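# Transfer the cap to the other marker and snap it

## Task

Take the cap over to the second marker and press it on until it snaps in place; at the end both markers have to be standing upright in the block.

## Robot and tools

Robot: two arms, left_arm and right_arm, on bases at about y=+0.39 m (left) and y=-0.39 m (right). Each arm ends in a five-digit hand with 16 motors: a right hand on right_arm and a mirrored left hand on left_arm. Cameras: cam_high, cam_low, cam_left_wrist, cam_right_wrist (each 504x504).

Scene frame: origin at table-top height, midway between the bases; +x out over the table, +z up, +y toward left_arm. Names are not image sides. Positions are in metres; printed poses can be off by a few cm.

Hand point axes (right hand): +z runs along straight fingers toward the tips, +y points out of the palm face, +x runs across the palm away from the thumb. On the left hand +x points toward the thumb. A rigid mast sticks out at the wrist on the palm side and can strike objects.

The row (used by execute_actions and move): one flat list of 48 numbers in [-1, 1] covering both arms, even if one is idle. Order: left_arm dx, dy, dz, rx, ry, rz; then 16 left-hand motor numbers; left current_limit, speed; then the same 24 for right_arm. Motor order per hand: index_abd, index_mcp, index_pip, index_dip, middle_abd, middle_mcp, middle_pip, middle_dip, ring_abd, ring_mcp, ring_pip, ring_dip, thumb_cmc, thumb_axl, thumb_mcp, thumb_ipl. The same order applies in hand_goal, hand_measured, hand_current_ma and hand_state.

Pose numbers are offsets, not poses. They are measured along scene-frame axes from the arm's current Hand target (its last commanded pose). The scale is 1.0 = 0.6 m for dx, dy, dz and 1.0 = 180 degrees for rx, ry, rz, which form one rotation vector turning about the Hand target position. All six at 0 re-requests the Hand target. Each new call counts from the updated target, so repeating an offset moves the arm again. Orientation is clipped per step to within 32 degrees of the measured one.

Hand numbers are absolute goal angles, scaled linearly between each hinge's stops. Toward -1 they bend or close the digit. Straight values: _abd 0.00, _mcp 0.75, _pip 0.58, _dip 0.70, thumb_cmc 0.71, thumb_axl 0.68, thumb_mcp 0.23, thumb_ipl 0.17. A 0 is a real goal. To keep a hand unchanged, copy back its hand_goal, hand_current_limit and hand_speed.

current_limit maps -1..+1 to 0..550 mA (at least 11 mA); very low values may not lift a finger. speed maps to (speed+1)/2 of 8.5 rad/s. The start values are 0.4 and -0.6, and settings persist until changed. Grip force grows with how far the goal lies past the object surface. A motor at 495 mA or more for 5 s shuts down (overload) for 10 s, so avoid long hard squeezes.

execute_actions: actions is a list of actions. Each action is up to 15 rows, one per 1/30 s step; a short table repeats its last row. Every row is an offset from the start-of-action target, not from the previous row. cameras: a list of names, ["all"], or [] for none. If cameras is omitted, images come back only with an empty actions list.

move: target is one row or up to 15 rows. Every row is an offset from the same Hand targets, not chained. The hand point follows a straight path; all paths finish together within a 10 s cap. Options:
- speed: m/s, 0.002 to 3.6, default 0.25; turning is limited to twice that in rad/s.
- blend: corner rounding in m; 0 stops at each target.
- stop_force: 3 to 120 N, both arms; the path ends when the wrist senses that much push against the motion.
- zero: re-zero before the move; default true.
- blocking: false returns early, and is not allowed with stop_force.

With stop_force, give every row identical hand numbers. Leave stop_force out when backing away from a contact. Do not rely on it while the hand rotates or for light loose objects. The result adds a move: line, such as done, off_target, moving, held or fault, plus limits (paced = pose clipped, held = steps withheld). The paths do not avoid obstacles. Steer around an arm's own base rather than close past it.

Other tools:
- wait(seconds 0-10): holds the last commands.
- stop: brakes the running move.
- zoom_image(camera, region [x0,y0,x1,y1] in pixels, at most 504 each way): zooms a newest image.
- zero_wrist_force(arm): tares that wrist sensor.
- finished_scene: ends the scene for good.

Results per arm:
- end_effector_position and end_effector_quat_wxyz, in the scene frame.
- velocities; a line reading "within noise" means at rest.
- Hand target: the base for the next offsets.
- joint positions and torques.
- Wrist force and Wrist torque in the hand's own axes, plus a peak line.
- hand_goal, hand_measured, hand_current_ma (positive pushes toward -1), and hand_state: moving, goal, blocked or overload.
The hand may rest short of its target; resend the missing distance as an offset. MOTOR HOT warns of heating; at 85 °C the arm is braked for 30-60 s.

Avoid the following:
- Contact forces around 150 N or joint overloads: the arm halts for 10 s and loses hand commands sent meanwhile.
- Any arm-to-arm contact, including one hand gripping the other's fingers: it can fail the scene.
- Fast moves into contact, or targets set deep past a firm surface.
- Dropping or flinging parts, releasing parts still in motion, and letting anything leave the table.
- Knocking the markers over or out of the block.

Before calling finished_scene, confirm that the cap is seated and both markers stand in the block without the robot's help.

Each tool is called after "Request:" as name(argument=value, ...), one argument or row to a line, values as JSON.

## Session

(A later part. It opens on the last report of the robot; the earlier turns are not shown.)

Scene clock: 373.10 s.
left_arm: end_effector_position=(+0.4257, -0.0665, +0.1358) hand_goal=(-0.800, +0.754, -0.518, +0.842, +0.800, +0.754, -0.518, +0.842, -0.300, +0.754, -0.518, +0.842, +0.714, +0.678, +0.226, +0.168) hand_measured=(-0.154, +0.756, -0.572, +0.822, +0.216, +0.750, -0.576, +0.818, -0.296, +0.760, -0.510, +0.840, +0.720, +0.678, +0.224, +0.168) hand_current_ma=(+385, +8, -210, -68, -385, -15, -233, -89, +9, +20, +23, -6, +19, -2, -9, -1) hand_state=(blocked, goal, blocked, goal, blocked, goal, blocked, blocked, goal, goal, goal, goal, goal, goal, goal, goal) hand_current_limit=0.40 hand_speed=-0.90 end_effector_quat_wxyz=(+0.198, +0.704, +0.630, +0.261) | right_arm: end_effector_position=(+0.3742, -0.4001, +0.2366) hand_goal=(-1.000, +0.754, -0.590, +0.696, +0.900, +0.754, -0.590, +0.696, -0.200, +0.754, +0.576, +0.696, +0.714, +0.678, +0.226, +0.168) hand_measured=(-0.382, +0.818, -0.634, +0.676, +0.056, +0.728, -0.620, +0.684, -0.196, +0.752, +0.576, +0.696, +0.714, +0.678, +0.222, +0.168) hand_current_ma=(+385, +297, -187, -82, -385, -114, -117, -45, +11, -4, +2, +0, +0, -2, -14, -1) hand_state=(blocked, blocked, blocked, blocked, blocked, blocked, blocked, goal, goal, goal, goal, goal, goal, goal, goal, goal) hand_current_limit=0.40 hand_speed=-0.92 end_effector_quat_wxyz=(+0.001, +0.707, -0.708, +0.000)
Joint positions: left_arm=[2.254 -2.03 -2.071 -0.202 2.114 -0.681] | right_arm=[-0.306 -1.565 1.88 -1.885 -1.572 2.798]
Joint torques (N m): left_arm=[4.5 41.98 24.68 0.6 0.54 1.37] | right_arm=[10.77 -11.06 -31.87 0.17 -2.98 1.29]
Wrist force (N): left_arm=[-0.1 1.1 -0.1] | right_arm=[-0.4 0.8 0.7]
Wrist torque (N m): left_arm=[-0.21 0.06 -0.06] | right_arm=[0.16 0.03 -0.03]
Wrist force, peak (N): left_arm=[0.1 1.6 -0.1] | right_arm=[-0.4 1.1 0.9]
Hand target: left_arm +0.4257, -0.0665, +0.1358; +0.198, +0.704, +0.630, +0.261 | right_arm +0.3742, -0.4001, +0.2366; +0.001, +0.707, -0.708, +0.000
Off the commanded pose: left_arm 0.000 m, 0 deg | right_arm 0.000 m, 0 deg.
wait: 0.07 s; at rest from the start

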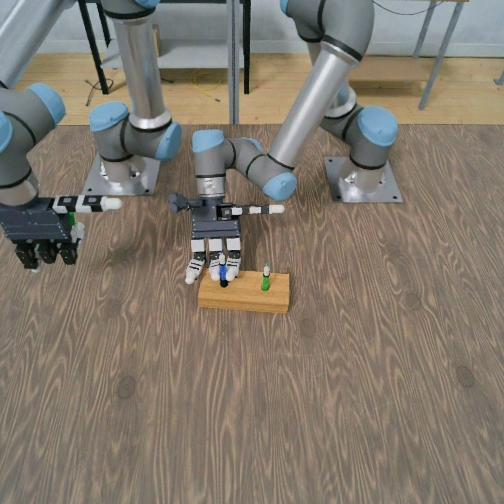

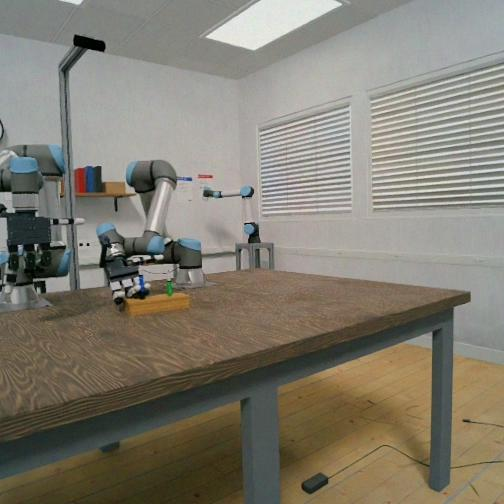

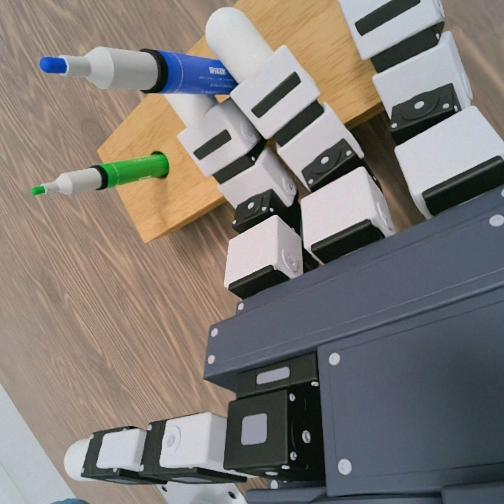

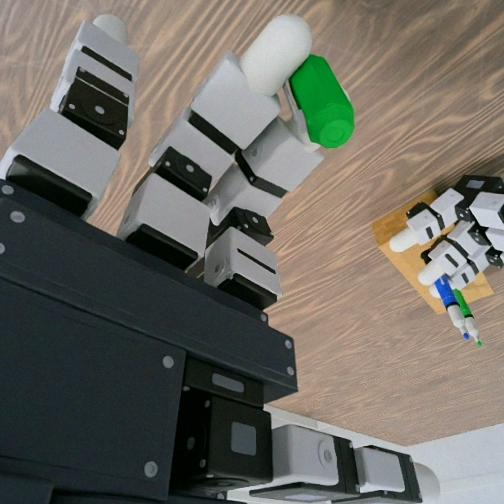

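Request:
move(
  target=[0, 0.01, -0.0013, 0, 0, 0, -0.8, 0.754, -0.518, 0.841, 0.8, 0.754, -0.518, 0.841, -0.3, 0.754, -0.518, 0.841, 0.714, 0.678, 0.226, 0.168, 0.4, -0.9, 0, 0, 0, 0, 0, 0, -1.0, 0.754, -0.591, 0.696, 0.9, 0.754, -0.591, 0.696, -0.2, 0.754, 0.576, 0.696, 0.714, 0.678, 0.226, 0.168, 0.4, -0.92],
  speed=0.015,
  stop_force=3,
  cameras=["cam_high", "cam_left_wrist", "cam_right_wrist"],
)

Request:
zoom_image(
  camera="cam_high",
  region=[205, 245, 245, 295],
)

Request:
zoom_image(
  camera="cam_left_wrist",
  region=[20, 0, 280, 240],
)

Request:
zoom_image(
  camera="cam_right_wrist",
  region=[412, 240, 447, 275],
)

Scene clock: 384.70 s.
left_arm: end_effector_position=(+0.4257, -0.0647, +0.1356) hand_goal=(-0.800, +0.754, -0.518, +0.842, +0.800, +0.754, -0.518, +0.842, -0.300, +0.754, -0.518, +0.842, +0.714, +0.678, +0.226, +0.168) hand_measured=(-0.154, +0.758, -0.568, +0.822, +0.210, +0.750, -0.576, +0.818, -0.306, +0.758, -0.512, +0.840, +0.720, +0.678, +0.224, +0.168) hand_current_ma=(+385, +10, -194, -68, -385, -14, -233, -89, -13, +15, +21, -6, +19, -2, -9, -1) hand_state=(blocked, goal, blocked, goal, blocked, goal, blocked, blocked, goal, goal, goal, goal, goal, goal, goal, goal) hand_current_limit=0.40 hand_speed=-0.90 end_effector_quat_wxyz=(+0.198, +0.704, +0.630, +0.261) | right_arm: end_effector_position=(+0.3742, -0.4001, +0.2366) hand_goal=(-1.000, +0.754, -0.590, +0.696, +0.900, +0.754, -0.590, +0.696, -0.200, +0.754, +0.576, +0.696, +0.714, +0.678, +0.226, +0.168) hand_measured=(-0.382, +0.818, -0.634, +0.676, +0.056, +0.728, -0.620, +0.684, -0.196, +0.752, +0.576, +0.696, +0.714, +0.678, +0.222, +0.168) hand_current_ma=(+385, +297, -187, -82, -385, -114, -117, -45, +11, -4, +2, +0, +0, -2, -14, -1) hand_state=(blocked, blocked, blocked, blocked, blocked, blocked, blocked, goal, goal, goal, goal, goal, goal, goal, goal, goal) hand_current_limit=0.40 hand_speed=-0.92 end_effector_quat_wxyz=(+0.001, +0.707, -0.708, +0.000)
Joint positions: left_arm=[2.256 -2.028 -2.076 -0.197 2.113 -0.678] | right_arm=[-0.306 -1.565 1.88 -1.885 -1.572 2.798]
Joint torques (N m): left_arm=[-5.76 20.78 23.86 0.32 2.06 -1.26] | right_arm=[11.47 -11.39 -32.16 0.15 -2.91 1.28]
Wrist force (N): left_arm=[0.8 1.1 -1.1] | right_arm=[-0.2 0.6 0.8]
Wrist torque (N m): left_arm=[-0.13 0.08 0.05] | right_arm=[0.13 0.00 -0.02]
Wrist force, peak (N): left_arm=[-3.3 2.0 -1.3] | right_arm=[-0.3 1.3 0.9]
Hand target: left_arm +0.4257, -0.0647, +0.1356; +0.198, +0.704, +0.630, +0.261 (not the last commanded pose) | right_arm +0.3742, -0.4001, +0.2366; +0.001, +0.707, -0.708, +0.000
Off the commanded pose: left_arm 0.004 m, 0 deg | right_arm 0.000 m, 0 deg.
move: contact (left_arm)
Images, in order (width x height): cam_high 504x504, cam_left_wrist 504x504, cam_right_wrist 504x504.

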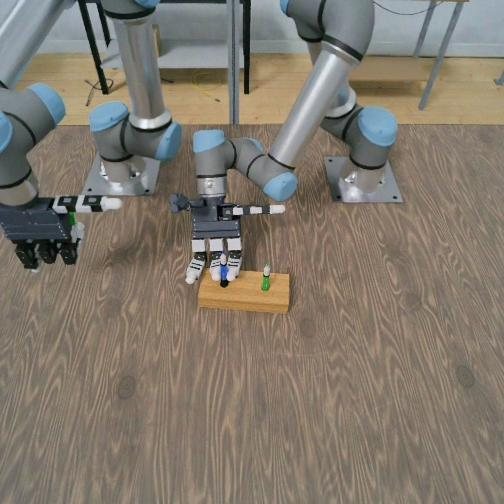

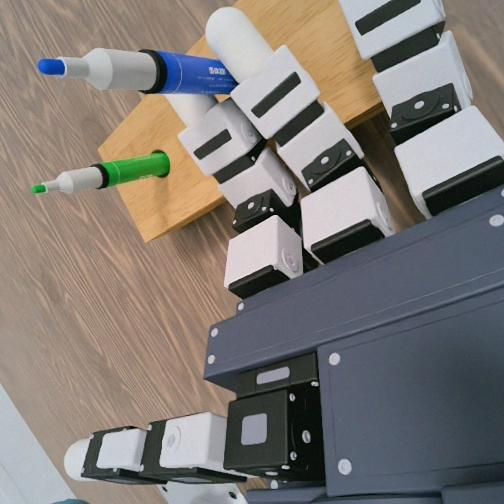

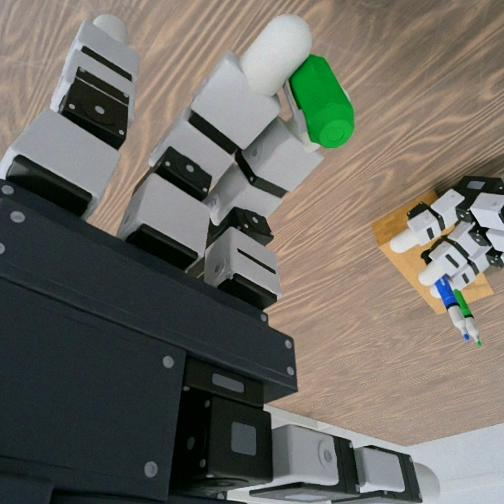

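Scaled by 10.080.

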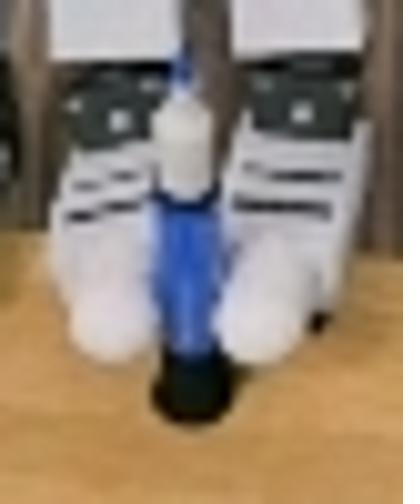

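Scaled by 1.938.

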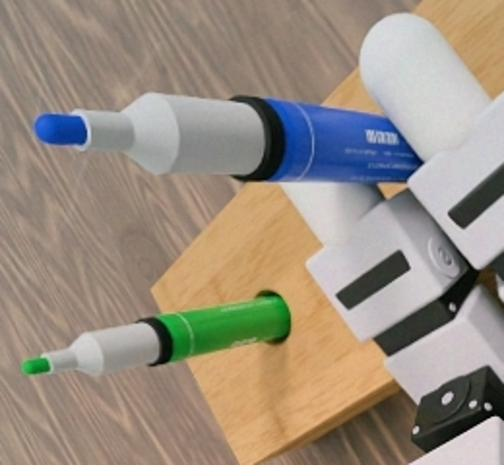

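Scaled by 14.400.

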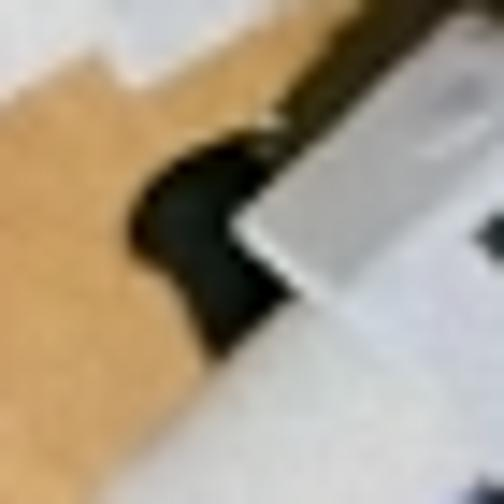

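Request:
move(
  target=[0, -0.002, 0.001, 0, 0, 0, -0.8, 0.754, -0.518, 0.841, 0.8, 0.754, -0.518, 0.841, -0.3, 0.4, -0.3, 0.75, 0.714, 0.678, 0.226, 0.168, 0.4, -0.85, 0, 0, 0, 0, 0, 0, -1.0, 0.754, -0.591, 0.696, 0.9, 0.754, -0.591, 0.696, -0.2, 0.754, 0.576, 0.696, 0.714, 0.678, 0.226, 0.168, 0.4, -0.92],
  speed=0.03,
)

Request:
move(
  target=[0, 0, -0.035, 0, 0, 0, -0.8, 0.754, -0.518, 0.841, 0.8, 0.754, -0.518, 0.841, -0.3, 0.4, -0.3, 0.75, 0.714, 0.678, 0.226, 0.168, 0.4, -0.85, 0, 0, 0, 0, 0, 0, -1.0, 0.754, -0.591, 0.696, 0.9, 0.754, -0.591, 0.696, -0.2, 0.754, 0.576, 0.696, 0.714, 0.678, 0.226, 0.168, 0.4, -0.92],
  speed=0.02,
  stop_force=4,
  cameras=["all"],
)

Request:
zoom_image(
  camera="cam_high",
  region=[205, 245, 245, 295],
)

Request:
zoom_image(
  camera="cam_low",
  region=[110, 265, 170, 325],
)

Request:
zoom_image(
  camera="cam_right_wrist",
  region=[360, 170, 500, 350],
)

Scene clock: 387.43 s.
left_arm: end_effector_position=(+0.4257, -0.0659, +0.1362) hand_goal=(-0.800, +0.754, -0.518, +0.842, +0.800, +0.754, -0.518, +0.842, -0.300, +0.400, -0.300, +0.750, +0.714, +0.678, +0.226, +0.168) hand_measured=(-0.154, +0.760, -0.568, +0.822, +0.210, +0.752, -0.576, +0.818, -0.302, +0.418, -0.300, +0.754, +0.720, +0.678, +0.224, +0.168) hand_current_ma=(+385, +17, -194, -68, -385, -4, -233, -89, -7, +66, -1, +9, +19, -2, -9, -1) hand_state=(blocked, goal, blocked, goal, blocked, goal, blocked, blocked, goal, goal, goal, goal, goal, goal, goal, goal) hand_current_limit=0.40 hand_speed=-0.85 end_effector_quat_wxyz=(+0.198, +0.704, +0.630, +0.261) | right_arm: end_effector_position=(+0.3742, -0.4001, +0.2366) hand_goal=(-1.000, +0.754, -0.590, +0.696, +0.900, +0.754, -0.590, +0.696, -0.200, +0.754, +0.576, +0.696, +0.714, +0.678, +0.226, +0.168) hand_measured=(-0.382, +0.818, -0.634, +0.676, +0.056, +0.728, -0.620, +0.684, -0.196, +0.752, +0.576, +0.696, +0.714, +0.678, +0.222, +0.168) hand_current_ma=(+385, +297, -187, -82, -385, -114, -117, -45, +11, -4, +2, +0, +0, -2, -14, -1) hand_state=(blocked, blocked, blocked, blocked, blocked, blocked, blocked, goal, goal, goal, goal, goal, goal, goal, goal, goal) hand_current_limit=0.40 hand_speed=-0.92 end_effector_quat_wxyz=(+0.001, +0.707, -0.708, +0.000)
Joint positions: left_arm=[2.255 -2.029 -2.073 -0.201 2.113 -0.68] | right_arm=[-0.306 -1.565 1.88 -1.885 -1.572 2.798]
Joint torques (N m): left_arm=[-5.58 21.18 23.78 0.67 2.37 -1.5] | right_arm=[12.15 -11.11 -31.01 0.11 -2.9 1.14]
Wrist force (N): left_arm=[0.2 1.1 0.4] | right_arm=[-0.2 1.0 0.6]
Wrist torque (N m): left_arm=[-0.16 0.09 0.05] | right_arm=[0.20 0.01 -0.01]
Wrist force, peak (N): left_arm=[1.1 1.8 -1.2] | right_arm=[-0.4 1.2 0.9]
Hand target: left_arm +0.4257, -0.0659, +0.1362; +0.198, +0.704, +0.630, +0.261 | right_arm +0.3742, -0.4001, +0.2366; +0.001, +0.707, -0.708, +0.000
Off the commanded pose: left_arm 0.000 m, 0 deg | right_arm 0.000 m, 0 deg.
move: done

Scene clock: 388.63 s.
left_arm: end_effector_position=(+0.4257, -0.0660, +0.1355) hand_goal=(-0.800, +0.754, -0.518, +0.842, +0.800, +0.754, -0.518, +0.842, -0.300, +0.400, -0.300, +0.750, +0.714, +0.678, +0.226, +0.168) hand_measured=(-0.154, +0.754, -0.568, +0.822, +0.210, +0.746, -0.576, +0.818, -0.302, +0.418, -0.300, +0.754, +0.720, +0.678, +0.224, +0.168) hand_current_ma=(+385, +0, -194, -68, -385, -24, -233, -84, -7, +64, -1, +9, +19, -2, -9, -1) hand_state=(blocked, goal, blocked, goal, blocked, goal, blocked, blocked, goal, goal, goal, goal, goal, goal, goal, goal) hand_current_limit=0.40 hand_speed=-0.85 end_effector_quat_wxyz=(+0.198, +0.704, +0.630, +0.261) | right_arm: end_effector_position=(+0.3742, -0.4001, +0.2366) hand_goal=(-1.000, +0.754, -0.590, +0.696, +0.900, +0.754, -0.590, +0.696, -0.200, +0.754, +0.576, +0.696, +0.714, +0.678, +0.226, +0.168) hand_measured=(-0.382, +0.818, -0.634, +0.676, +0.056, +0.728, -0.620, +0.684, -0.196, +0.752, +0.576, +0.696, +0.714, +0.678, +0.222, +0.168) hand_current_ma=(+385, +297, -187, -82, -385, -114, -117, -45, +11, -4, +2, +0, +0, -2, -14, -1) hand_state=(blocked, blocked, blocked, blocked, blocked, blocked, blocked, goal, goal, goal, goal, goal, goal, goal, goal, goal) hand_current_limit=0.40 hand_speed=-0.92 end_effector_quat_wxyz=(+0.001, +0.707, -0.708, +0.000)
Joint positions: left_arm=[2.255 -2.03 -2.073 -0.2 2.113 -0.68] | right_arm=[-0.306 -1.565 1.88 -1.885 -1.572 2.798]
Joint torques (N m): left_arm=[-1.85 41.11 22.58 0.42 0.91 -0.28] | right_arm=[11.52 -10.82 -31.38 -0.01 -2.98 1.3]
Wrist force (N): left_arm=[0.2 0.9 -0.9] | right_arm=[0.3 0.7 0.7]
Wrist torque (N m): left_arm=[-0.13 0.03 0.06] | right_arm=[0.14 -0.06 0.02]
Wrist force, peak (N): left_arm=[1.6 1.1 -5.7] | right_arm=[-0.1 1.2 0.6]
Hand target: left_arm +0.4257, -0.0660, +0.1355; +0.198, +0.704, +0.630, +0.261 (not the last commanded pose) | right_arm +0.3742, -0.4001, +0.2366; +0.001, +0.707, -0.708, +0.000
Off the commanded pose: left_arm 0.020 m, 0 deg | right_arm 0.000 m, 0 deg.
move: contact (left_arm)

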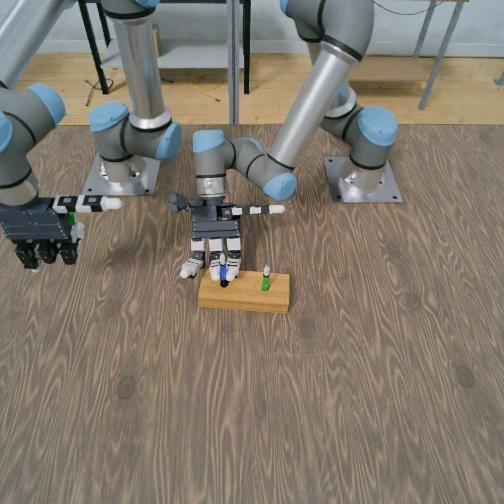

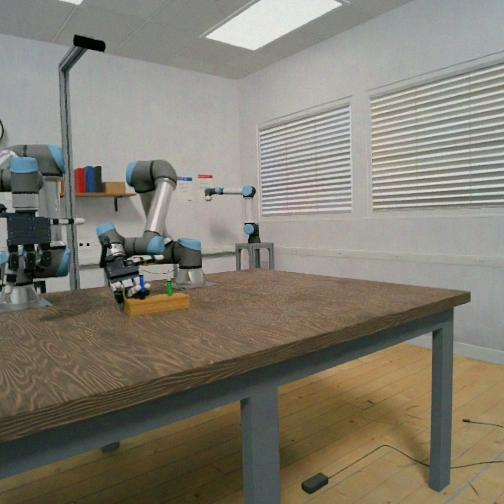

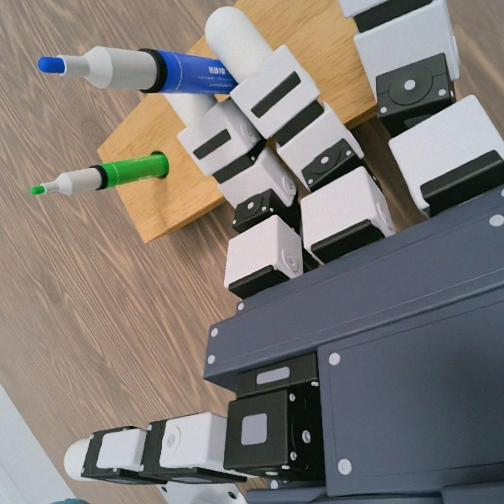

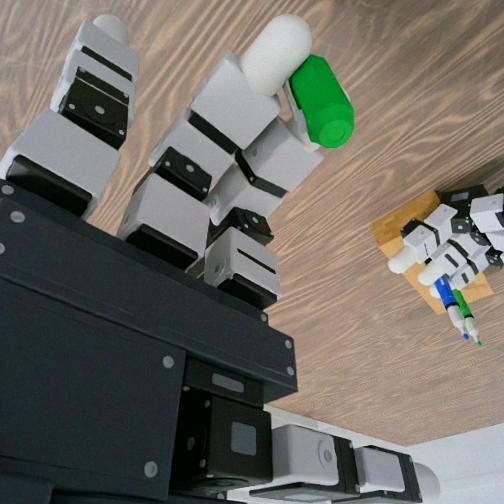

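Scaled by 10.080.

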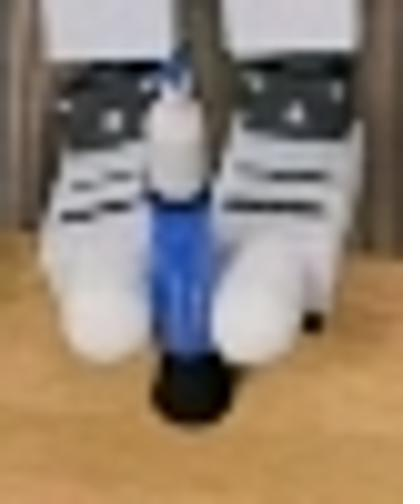

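Scaled by 8.400.

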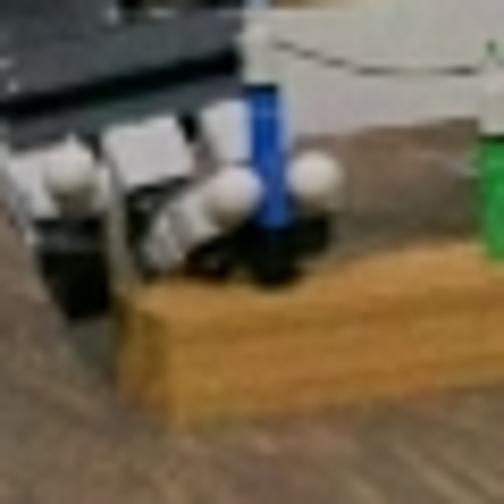

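Scaled by 2.800.

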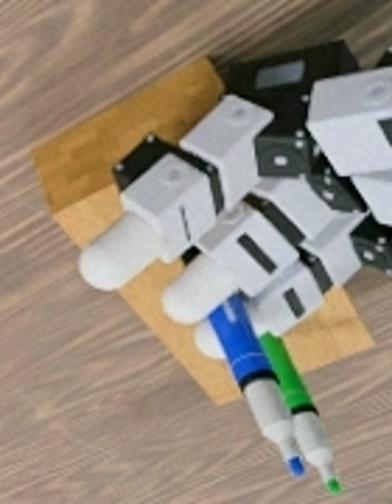

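Request:
move(
  target=[0.0152, -0.0007, -0.0012, 0.0035, 0.0495, 0.0059, -0.8, 0.754, -0.518, 0.712, 0.8, 0.754, -0.518, 0.712, -0.3, 0.4, -0.3, 0.75, 0.714, 0.678, 0.226, 0.168, 0.4, -0.953, 0, 0, 0, 0, 0, 0, -1.0, 0.754, -0.591, 0.696, 0.9, 0.754, -0.591, 0.696, -0.2, 0.754, 0.576, 0.696, 0.714, 0.678, 0.226, 0.168, 0.4, -0.92],
  speed=0.1,
  cameras=["cam_high", "cam_low", "cam_left_wrist"],
)

Request:
zoom_image(
  camera="cam_high",
  region=[205, 245, 245, 295],
)

Request:
zoom_image(
  camera="cam_low",
  region=[110, 265, 170, 325],
)

Scene clock: 392.30 s.
left_arm: end_effector_position=(+0.4348, -0.0664, +0.1348) hand_goal=(-0.800, +0.754, -0.518, +0.712, +0.800, +0.754, -0.518, +0.712, -0.300, +0.400, -0.300, +0.750, +0.714, +0.678, +0.226, +0.168) hand_measured=(-0.154, +0.756, -0.552, +0.708, +0.210, +0.754, -0.566, +0.706, -0.302, +0.418, -0.300, +0.754, +0.720, +0.678, +0.224, +0.168) hand_current_ma=(+385, +8, -122, -11, -385, -1, -186, -21, -7, +62, -1, +9, +19, -2, -9, -1) hand_state=(blocked, goal, blocked, goal, blocked, goal, blocked, goal, goal, goal, goal, goal, goal, goal, goal, goal) hand_current_limit=0.40 hand_speed=-0.95 end_effector_quat_wxyz=(+0.142, +0.717, +0.649, +0.211) | right_arm: end_effector_position=(+0.3742, -0.4001, +0.2366) hand_goal=(-1.000, +0.754, -0.590, +0.696, +0.900, +0.754, -0.590, +0.696, -0.200, +0.754, +0.576, +0.696, +0.714, +0.678, +0.226, +0.168) hand_measured=(-0.382, +0.818, -0.634, +0.676, +0.056, +0.728, -0.620, +0.684, -0.196, +0.752, +0.576, +0.696, +0.714, +0.678, +0.222, +0.168) hand_current_ma=(+385, +297, -187, -82, -385, -114, -117, -45, +11, -4, +2, +0, +0, -2, -14, -1) hand_state=(blocked, blocked, blocked, blocked, blocked, blocked, blocked, goal, goal, goal, goal, goal, goal, goal, goal, goal) hand_current_limit=0.40 hand_speed=-0.92 end_effector_quat_wxyz=(+0.001, +0.707, -0.708, +0.000)
Joint positions: left_arm=[2.296 -1.971 -2.008 -0.44 1.999 -0.701] | right_arm=[-0.306 -1.565 1.88 -1.885 -1.572 2.798]
Joint torques (N m): left_arm=[6.05 41.63 24.55 0.74 -1.2 -1.49] | right_arm=[11.26 -11.76 -33.22 -0.01 -2.8 1.22]
Wrist force (N): left_arm=[0.0 0.4 0.0] | right_arm=[-0.1 0.7 0.6]
Wrist torque (N m): left_arm=[-0.13 0.08 0.03] | right_arm=[0.16 0.00 -0.01]
Wrist force, peak (N): left_arm=[0.1 1.5 -1.1] | right_arm=[0.0 1.1 0.9]
Hand target: left_arm +0.4348, -0.0664, +0.1348; +0.142, +0.717, +0.649, +0.211 | right_arm +0.3742, -0.4001, +0.2366; +0.001, +0.707, -0.708, +0.000
Off the commanded pose: left_arm 0.000 m, 0 deg | right_arm 0.000 m, 0 deg.
move: done
Images, in order (width x height): cam_high 504x504, cam_low 504x504, cam_left_wrist 504x504.

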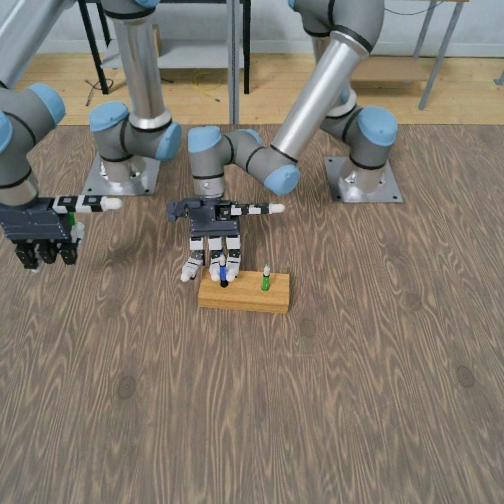

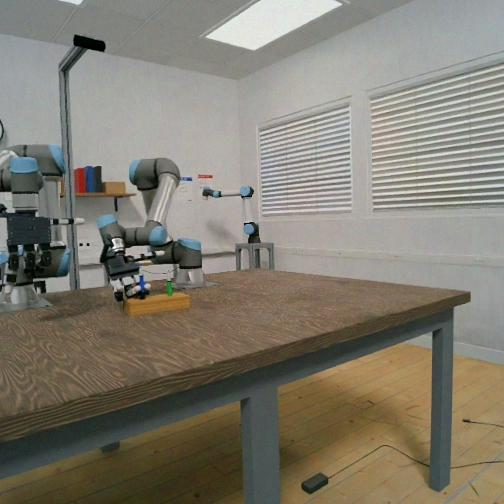

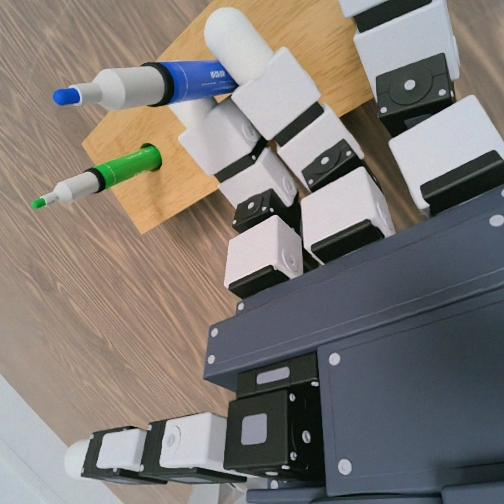

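Scaled by 10.080.

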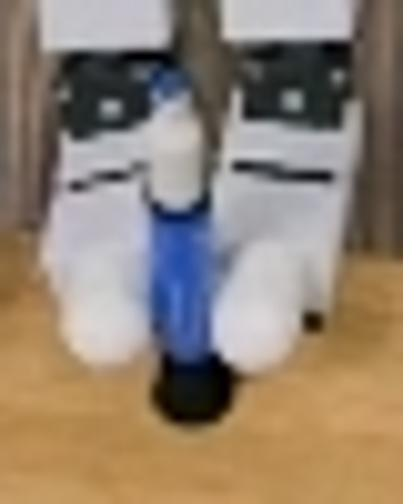

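Scaled by 8.400.

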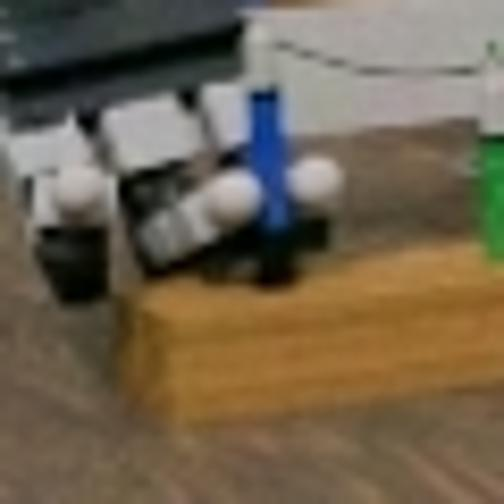

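Request:
move(
  target=[0.0147, -0.0005, -0.005, 0.0035, 0.0495, 0.0059, -0.8, 0.754, -0.518, 0.53, 0.8, 0.754, -0.518, 0.53, -0.3, 0.4, -0.3, 0.75, 0.714, 0.678, 0.226, 0.168, 0.4, -0.94, 0, 0, 0, 0, 0, 0, -1.0, 0.754, -0.591, 0.696, 0.9, 0.754, -0.591, 0.696, -0.2, 0.754, 0.576, 0.696, 0.714, 0.678, 0.226, 0.168, 0.4, -0.92],
  speed=0.1,
  cameras=["cam_high", "cam_low", "cam_left_wrist"],
)

Request:
zoom_image(
  camera="cam_high",
  region=[205, 245, 245, 295],
)

Request:
zoom_image(
  camera="cam_low",
  region=[110, 265, 170, 325],
)

Scene clock: 394.57 s.
left_arm: end_effector_position=(+0.4436, -0.0667, +0.1318) hand_goal=(-0.800, +0.754, -0.518, +0.530, +0.800, +0.754, -0.518, +0.530, -0.300, +0.400, -0.300, +0.750, +0.714, +0.678, +0.226, +0.168) hand_measured=(-0.194, +0.762, -0.540, +0.530, +0.240, +0.762, -0.558, +0.526, -0.302, +0.416, -0.300, +0.754, +0.720, +0.678, +0.224, +0.168) hand_current_ma=(+385, +26, -79, +0, -385, +28, -155, -12, -7, +56, +0, +9, +19, -2, -9, -1) hand_state=(blocked, goal, blocked, goal, blocked, goal, blocked, goal, goal, goal, goal, goal, goal, goal, goal, goal) hand_current_limit=0.40 hand_speed=-0.94 end_effector_quat_wxyz=(+0.085, +0.726, +0.663, +0.159) | right_arm: end_effector_position=(+0.3742, -0.4001, +0.2366) hand_goal=(-1.000, +0.754, -0.590, +0.696, +0.900, +0.754, -0.590, +0.696, -0.200, +0.754, +0.576, +0.696, +0.714, +0.678, +0.226, +0.168) hand_measured=(-0.382, +0.818, -0.634, +0.676, +0.056, +0.728, -0.620, +0.684, -0.196, +0.752, +0.576, +0.696, +0.714, +0.678, +0.222, +0.168) hand_current_ma=(+385, +297, -187, -82, -385, -114, -117, -45, +11, -4, +2, +0, +0, -2, -14, -1) hand_state=(blocked, blocked, blocked, blocked, blocked, blocked, blocked, goal, goal, goal, goal, goal, goal, goal, goal, goal) hand_current_limit=0.40 hand_speed=-0.92 end_effector_quat_wxyz=(+0.001, +0.707, -0.708, +0.000)
Joint positions: left_arm=[2.339 -1.944 -1.926 -0.661 1.888 -0.702] | right_arm=[-0.306 -1.565 1.88 -1.885 -1.572 2.798]
Joint torques (N m): left_arm=[6.73 41.42 27.07 0.82 -1.03 1.4] | right_arm=[10.64 -11.08 -30.89 0.14 -2.92 1.16]
Wrist force (N): left_arm=[-0.2 -0.7 0.0] | right_arm=[-0.1 1.0 0.8]
Wrist torque (N m): left_arm=[-0.11 0.07 -0.07] | right_arm=[0.18 -0.01 0.00]
Wrist force, peak (N): left_arm=[-0.2 -1.0 -0.1] | right_arm=[-0.1 1.0 1.0]
Hand target: left_arm +0.4437, -0.0667, +0.1318; +0.085, +0.726, +0.663, +0.159 | right_arm +0.3742, -0.4001, +0.2366; +0.001, +0.707, -0.708, +0.000
Off the commanded pose: left_arm 0.000 m, 0 deg | right_arm 0.000 m, 0 deg.
move: done
Images, in order (width x height): cam_high 504x504, cam_low 504x504, cam_left_wrist 504x504.

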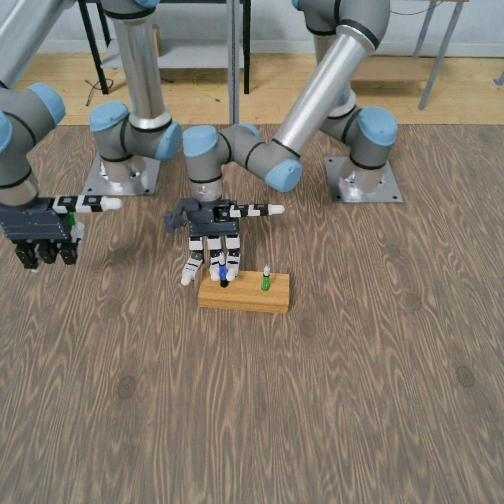

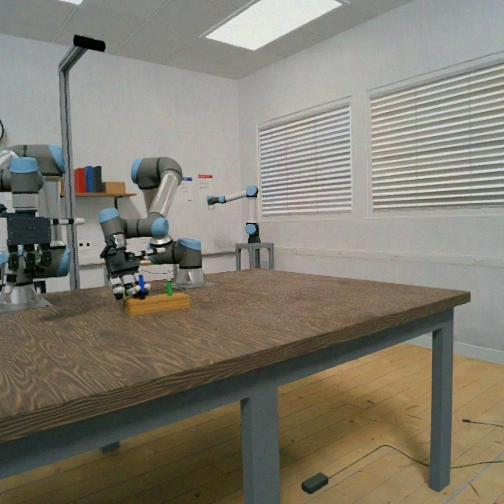

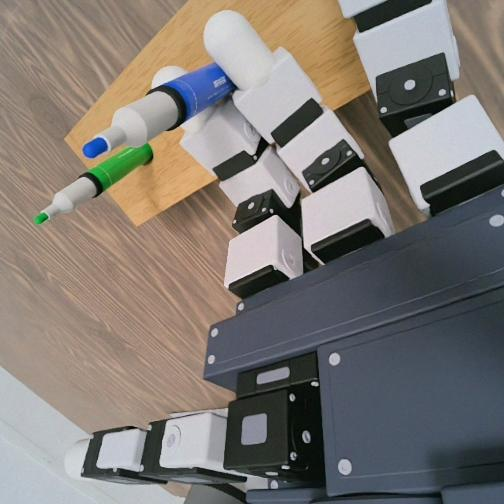

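Scaled by 10.080.

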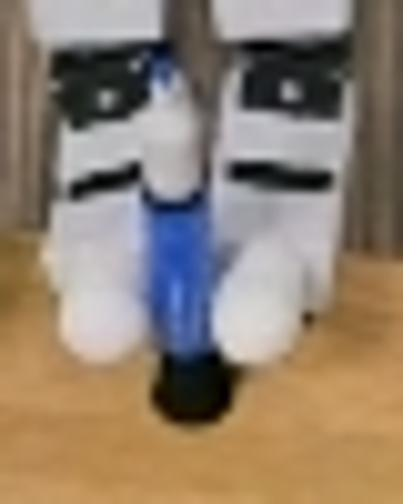

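Scaled by 8.400.

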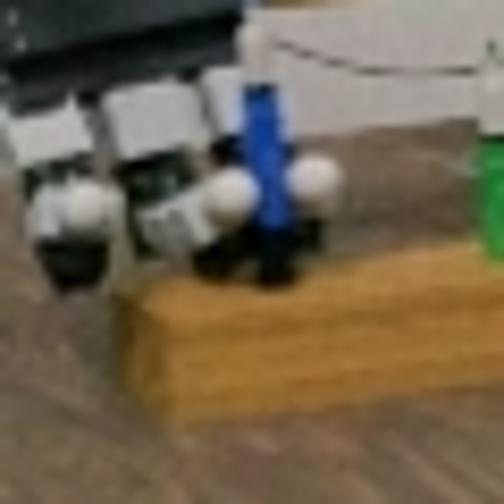

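Request:
move(
  target=[0, 0, -0.035, 0, 0, 0, -0.8, 0.754, -0.518, 0.53, 0.8, 0.754, -0.518, 0.53, -0.3, 0.4, -0.3, 0.75, 0.714, 0.678, 0.226, 0.168, 0.4, -0.94, 0, 0, 0, 0, 0, 0, -1.0, 0.754, -0.591, 0.696, 0.9, 0.754, -0.591, 0.696, -0.2, 0.754, 0.576, 0.696, 0.714, 0.678, 0.226, 0.168, 0.4, -0.92],
  speed=0.02,
  stop_force=4,
  cameras=["cam_high", "cam_low", "cam_left_wrist"],
)

Request:
zoom_image(
  camera="cam_high",
  region=[205, 245, 245, 295],
)

Request:
zoom_image(
  camera="cam_low",
  region=[110, 265, 170, 325],
)

Scene clock: 397.53 s.
left_arm: end_effector_position=(+0.4437, -0.0667, +0.1308) hand_goal=(-0.800, +0.754, -0.518, +0.530, +0.800, +0.754, -0.518, +0.530, -0.300, +0.400, -0.300, +0.750, +0.714, +0.678, +0.226, +0.168) hand_measured=(-0.194, +0.760, -0.540, +0.528, +0.242, +0.760, -0.560, +0.526, -0.302, +0.416, -0.300, +0.754, +0.720, +0.678, +0.224, +0.168) hand_current_ma=(+385, +19, -78, -6, -385, +22, -156, -11, -7, +54, +0, +9, +19, -2, -9, -1) hand_state=(blocked, goal, blocked, goal, blocked, goal, blocked, goal, goal, goal, goal, goal, goal, goal, goal, goal) hand_current_limit=0.40 hand_speed=-0.94 end_effector_quat_wxyz=(+0.086, +0.726, +0.663, +0.159) | right_arm: end_effector_position=(+0.3742, -0.4001, +0.2366) hand_goal=(-1.000, +0.754, -0.590, +0.696, +0.900, +0.754, -0.590, +0.696, -0.200, +0.754, +0.576, +0.696, +0.714, +0.678, +0.226, +0.168) hand_measured=(-0.382, +0.818, -0.634, +0.676, +0.056, +0.728, -0.620, +0.684, -0.196, +0.752, +0.576, +0.696, +0.714, +0.678, +0.222, +0.168) hand_current_ma=(+385, +297, -187, -82, -385, -114, -117, -45, +11, -4, +2, +0, +0, -2, -14, -1) hand_state=(blocked, blocked, blocked, blocked, blocked, blocked, blocked, goal, goal, goal, goal, goal, goal, goal, goal, goal) hand_current_limit=0.40 hand_speed=-0.92 end_effector_quat_wxyz=(+0.001, +0.707, -0.708, +0.000)
Joint positions: left_arm=[2.339 -1.945 -1.927 -0.659 1.888 -0.702] | right_arm=[-0.306 -1.565 1.88 -1.885 -1.572 2.798]
Joint torques (N m): left_arm=[6.15 40.48 26.69 0.27 -0.34 1.11] | right_arm=[10.96 -12 -32.28 0.01 -2.76 1.26]
Wrist force (N): left_arm=[-0.2 -2.0 -3.9] | right_arm=[-0.1 0.9 0.7]
Wrist torque (N m): left_arm=[0.17 -0.05 -0.04] | right_arm=[0.17 0.00 0.00]
Wrist force, peak (N): left_arm=[1.5 -3.9 -13.3] | right_arm=[-0.1 1.2 0.8]
Hand target: left_arm +0.4437, -0.0667, +0.1308; +0.086, +0.726, +0.663, +0.159 (not the last commanded pose) | right_arm +0.3742, -0.4001, +0.2366; +0.001, +0.707, -0.708, +0.000
Off the commanded pose: left_arm 0.020 m, 0 deg | right_arm 0.000 m, 0 deg.
move: contact (left_arm)
Images, in order (width x height): cam_high 504x504, cam_low 504x504, cam_left_wrist 504x504.

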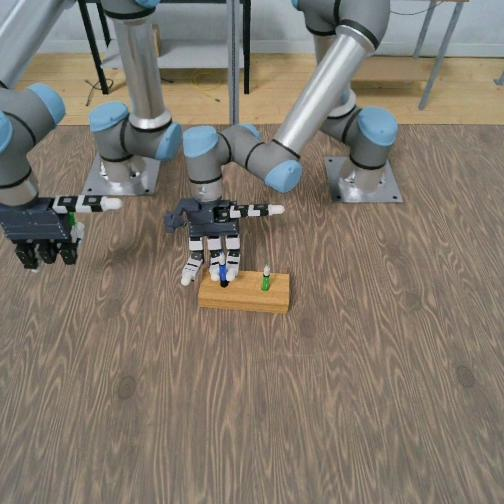

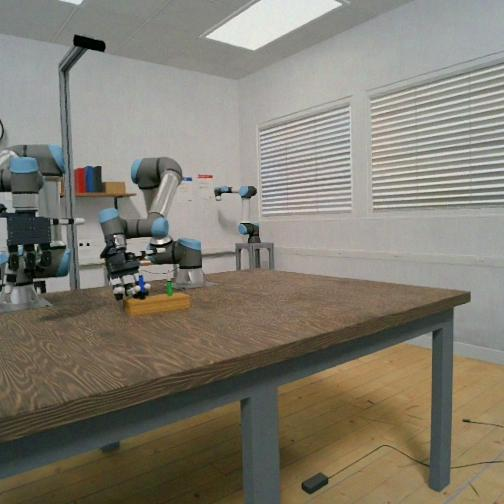

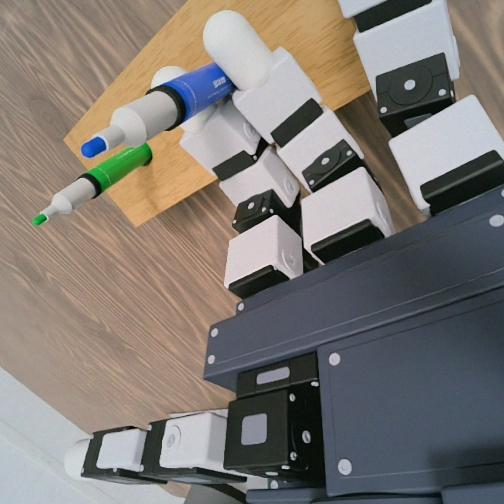

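Scaled by 10.080.

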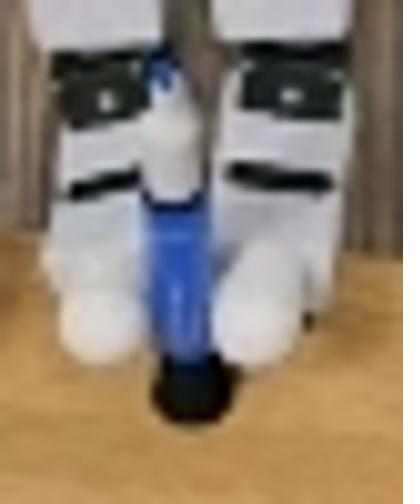

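Scaled by 8.400.

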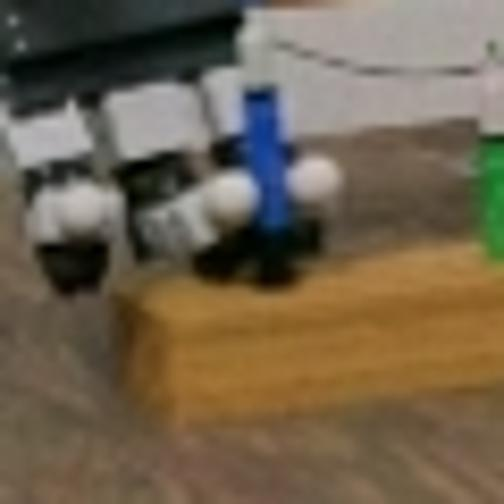

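Request:
move(
  target=[0, 0, 0.002, 0, 0, 0, -0.8, 0.754, -0.387, 0.40, 0.8, 0.754, -0.387, 0.40, -0.3, 0.4, -0.3, 0.75, 0.714, 0.678, 0.226, 0.168, 0.4, -0.95, 0, 0, 0, 0, 0, 0, -1.0, 0.754, -0.591, 0.696, 0.9, 0.754, -0.591, 0.696, -0.2, 0.754, 0.576, 0.696, 0.714, 0.678, 0.226, 0.168, 0.4, -0.92],
  speed=0.05,
  cameras=["cam_high", "cam_low", "cam_left_wrist"],
)

Request:
zoom_image(
  camera="cam_high",
  region=[205, 245, 245, 295],
)

Request:
zoom_image(
  camera="cam_low",
  region=[110, 265, 170, 325],
)

Scene clock: 404.53 s.
left_arm: end_effector_position=(+0.4437, -0.0667, +0.1320) hand_goal=(-0.800, +0.754, -0.386, +0.400, +0.800, +0.754, -0.386, +0.400, -0.300, +0.400, -0.300, +0.750, +0.714, +0.678, +0.226, +0.168) hand_measured=(-0.190, +0.744, -0.448, +0.404, +0.238, +0.744, -0.480, +0.414, -0.302, +0.416, -0.300, +0.754, +0.720, +0.678, +0.224, +0.168) hand_current_ma=(+385, -31, -249, +14, -385, -31, -385, +44, -7, +54, +0, +9, +19, -2, -9, -1) hand_state=(blocked, goal, blocked, goal, blocked, goal, blocked, goal, goal, goal, goal, goal, goal, goal, goal, goal) hand_current_limit=0.40 hand_speed=-0.95 end_effector_quat_wxyz=(+0.086, +0.726, +0.663, +0.159) | right_arm: end_effector_position=(+0.3742, -0.4001, +0.2366) hand_goal=(-1.000, +0.754, -0.590, +0.696, +0.900, +0.754, -0.590, +0.696, -0.200, +0.754, +0.576, +0.696, +0.714, +0.678, +0.226, +0.168) hand_measured=(-0.382, +0.818, -0.634, +0.676, +0.056, +0.728, -0.620, +0.684, -0.196, +0.752, +0.576, +0.696, +0.714, +0.678, +0.222, +0.168) hand_current_ma=(+385, +297, -187, -82, -385, -114, -117, -45, +11, -4, +2, +0, +0, -2, -14, -1) hand_state=(blocked, blocked, blocked, blocked, blocked, blocked, blocked, goal, goal, goal, goal, goal, goal, goal, goal, goal) hand_current_limit=0.40 hand_speed=-0.92 end_effector_quat_wxyz=(+0.001, +0.707, -0.708, +0.000)
Joint positions: left_arm=[2.339 -1.943 -1.926 -0.662 1.888 -0.702] | right_arm=[-0.306 -1.565 1.88 -1.885 -1.572 2.798]
Joint torques (N m): left_arm=[6.01 36.93 25.08 -0.27 1.64 1.34] | right_arm=[11.14 -11.7 -31.77 0.06 -2.93 1.1]
Wrist force (N): left_arm=[1.3 1.3 -6.8] | right_arm=[-0.2 0.7 0.5]
Wrist torque (N m): left_arm=[0.28 0.00 -0.07] | right_arm=[0.16 0.01 -0.02]
Wrist force, peak (N): left_arm=[1.2 1.3 -7.0] | right_arm=[-0.1 1.3 0.7]
Hand target: left_arm +0.4437, -0.0667, +0.1320; +0.086, +0.726, +0.663, +0.159 | right_arm +0.3742, -0.4001, +0.2366; +0.001, +0.707, -0.708, +0.000
Off the commanded pose: left_arm 0.000 m, 0 deg | right_arm 0.000 m, 0 deg.
move: done
Images, in order (width x height): cam_high 504x504, cam_low 504x504, cam_left_wrist 504x504.

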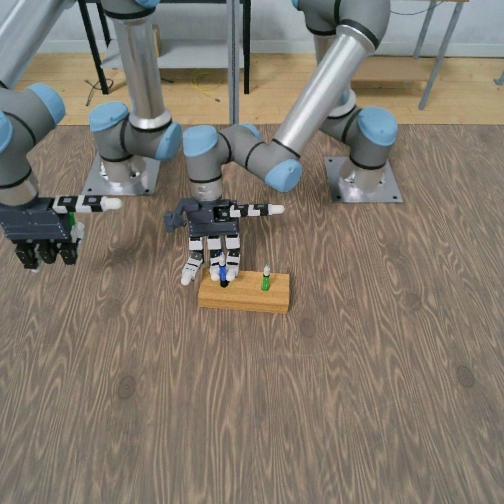

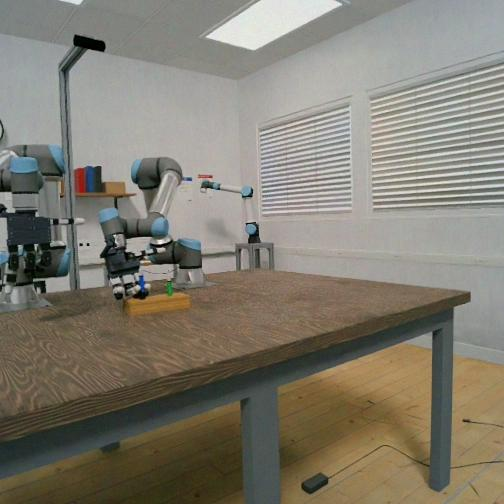

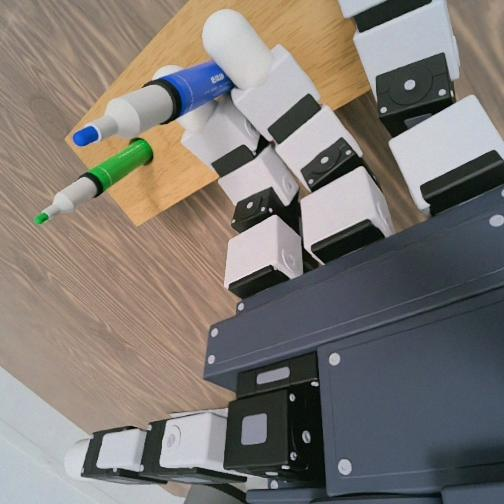

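Scaled by 10.080.

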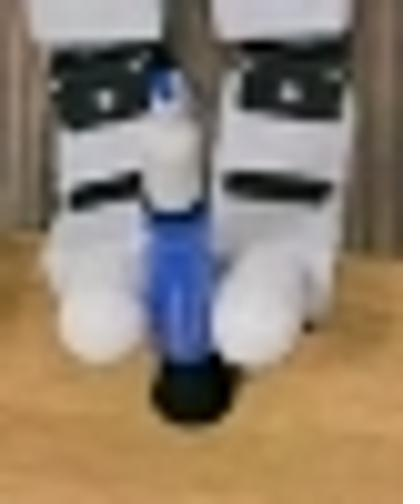

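Scaled by 8.400.

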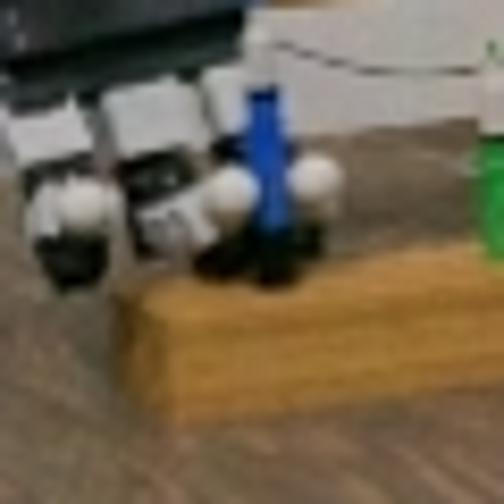

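Request:
move(
  target=[-0.003, 0, 0.02, 0, 0, 0, -0.8, 0.754, -0.518, 0.53, 0.8, 0.754, -0.518, 0.53, -0.3, 0.4, -0.3, 0.75, 0.714, 0.678, 0.226, 0.168, 0.4, -0.94, 0, 0, 0, 0, 0, 0, -1.0, 0.754, -0.591, 0.696, 0.9, 0.754, -0.591, 0.696, -0.2, 0.754, 0.576, 0.696, 0.714, 0.678, 0.226, 0.168, 0.4, -0.92],
  speed=0.05,
  cameras=["all"],
)

Request:
zoom_image(
  camera="cam_high",
  region=[205, 245, 245, 295],
)

Request:
zoom_image(
  camera="cam_low",
  region=[110, 255, 170, 315],
)

Request:
zoom_image(
  camera="cam_right_wrist",
  region=[380, 200, 500, 350],
)

Scene clock: 409.40 s.
left_arm: end_effector_position=(+0.4419, -0.0667, +0.1439) hand_goal=(-0.800, +0.754, -0.518, +0.530, +0.800, +0.754, -0.518, +0.530, -0.300, +0.400, -0.300, +0.750, +0.714, +0.678, +0.226, +0.168) hand_measured=(-0.190, +0.762, -0.524, +0.516, +0.242, +0.758, -0.542, +0.508, -0.302, +0.416, -0.300, +0.754, +0.720, +0.678, +0.224, +0.168) hand_current_ma=(+385, +23, -15, -46, -385, +12, -84, -76, -7, +54, +0, +9, +19, -2, -9, -1) hand_state=(blocked, goal, goal, goal, blocked, goal, blocked, blocked, goal, goal, goal, goal, goal, goal, goal, goal) hand_current_limit=0.40 hand_speed=-0.94 end_effector_quat_wxyz=(+0.086, +0.726, +0.663, +0.159) | right_arm: end_effector_position=(+0.3742, -0.4001, +0.2366) hand_goal=(-1.000, +0.754, -0.590, +0.696, +0.900, +0.754, -0.590, +0.696, -0.200, +0.754, +0.576, +0.696, +0.714, +0.678, +0.226, +0.168) hand_measured=(-0.382, +0.818, -0.634, +0.676, +0.056, +0.728, -0.620, +0.684, -0.196, +0.752, +0.576, +0.696, +0.714, +0.678, +0.222, +0.168) hand_current_ma=(+385, +297, -187, -82, -385, -114, -117, -45, +11, -4, +2, +0, +0, -2, -14, -1) hand_state=(blocked, blocked, blocked, blocked, blocked, blocked, blocked, goal, goal, goal, goal, goal, goal, goal, goal, goal) hand_current_limit=0.40 hand_speed=-0.92 end_effector_quat_wxyz=(+0.001, +0.707, -0.708, +0.000)
Joint positions: left_arm=[2.337 -1.922 -1.918 -0.692 1.888 -0.705] | right_arm=[-0.306 -1.565 1.88 -1.885 -1.572 2.798]
Joint torques (N m): left_arm=[-6.42 42.5 28.96 0.63 2.17 -1.45] | right_arm=[11.58 -10.66 -31.65 0.05 -2.88 1.16]
Wrist force (N): left_arm=[-0.1 0.0 0.1] | right_arm=[-0.2 0.5 0.7]
Wrist torque (N m): left_arm=[-0.11 0.06 0.03] | right_arm=[0.12 0.02 -0.02]
Wrist force, peak (N): left_arm=[1.3 1.4 -7.1] | right_arm=[0.0 1.2 1.0]
Hand target: left_arm +0.4419, -0.0667, +0.1440; +0.086, +0.726, +0.663, +0.159 | right_arm +0.3742, -0.4001, +0.2366; +0.001, +0.707, -0.708, +0.000
Off the commanded pose: left_arm 0.000 m, 0 deg | right_arm 0.000 m, 0 deg.
move: done

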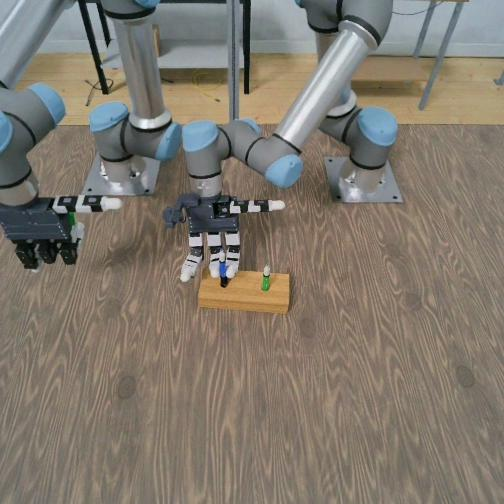

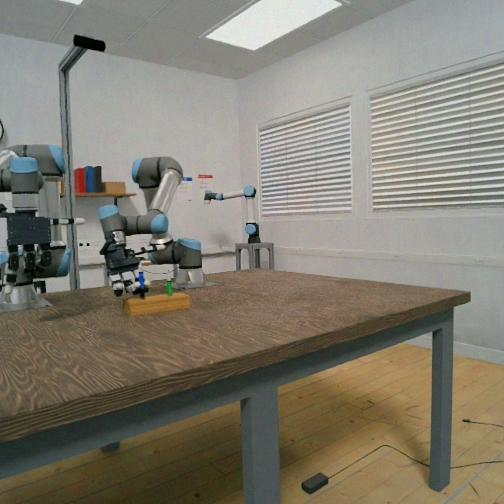

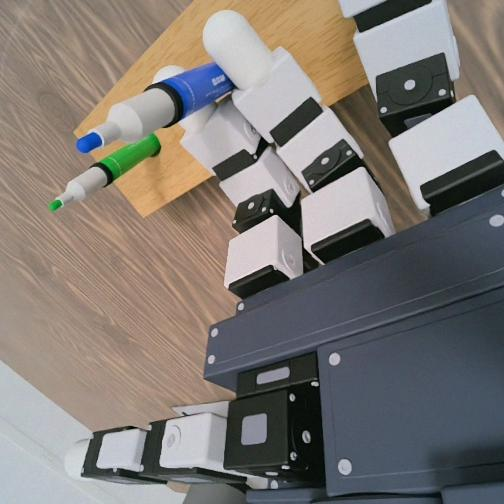

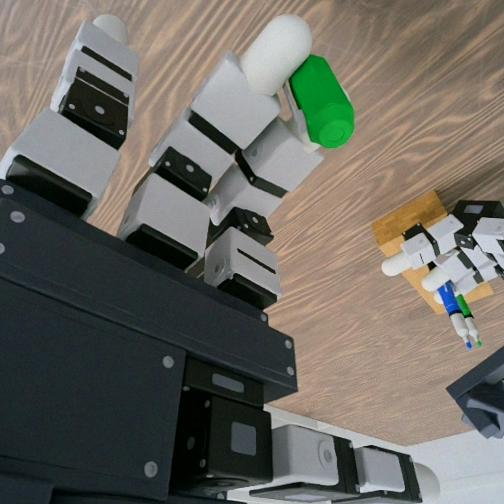

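Scaled by 10.080.

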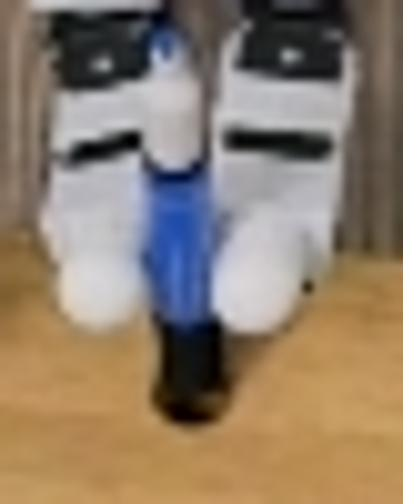

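Scaled by 8.400.

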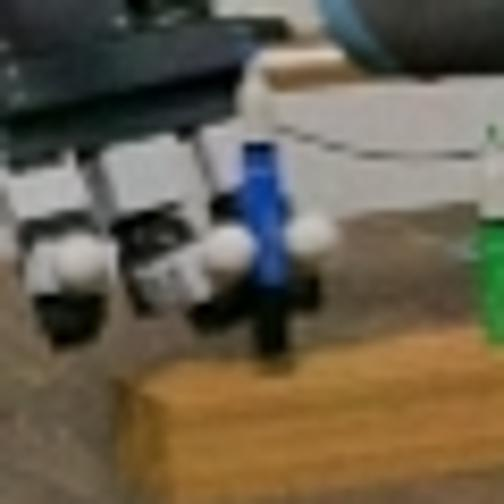

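Scaled by 3.360.

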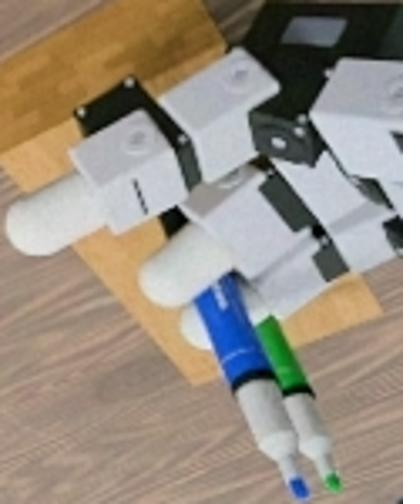

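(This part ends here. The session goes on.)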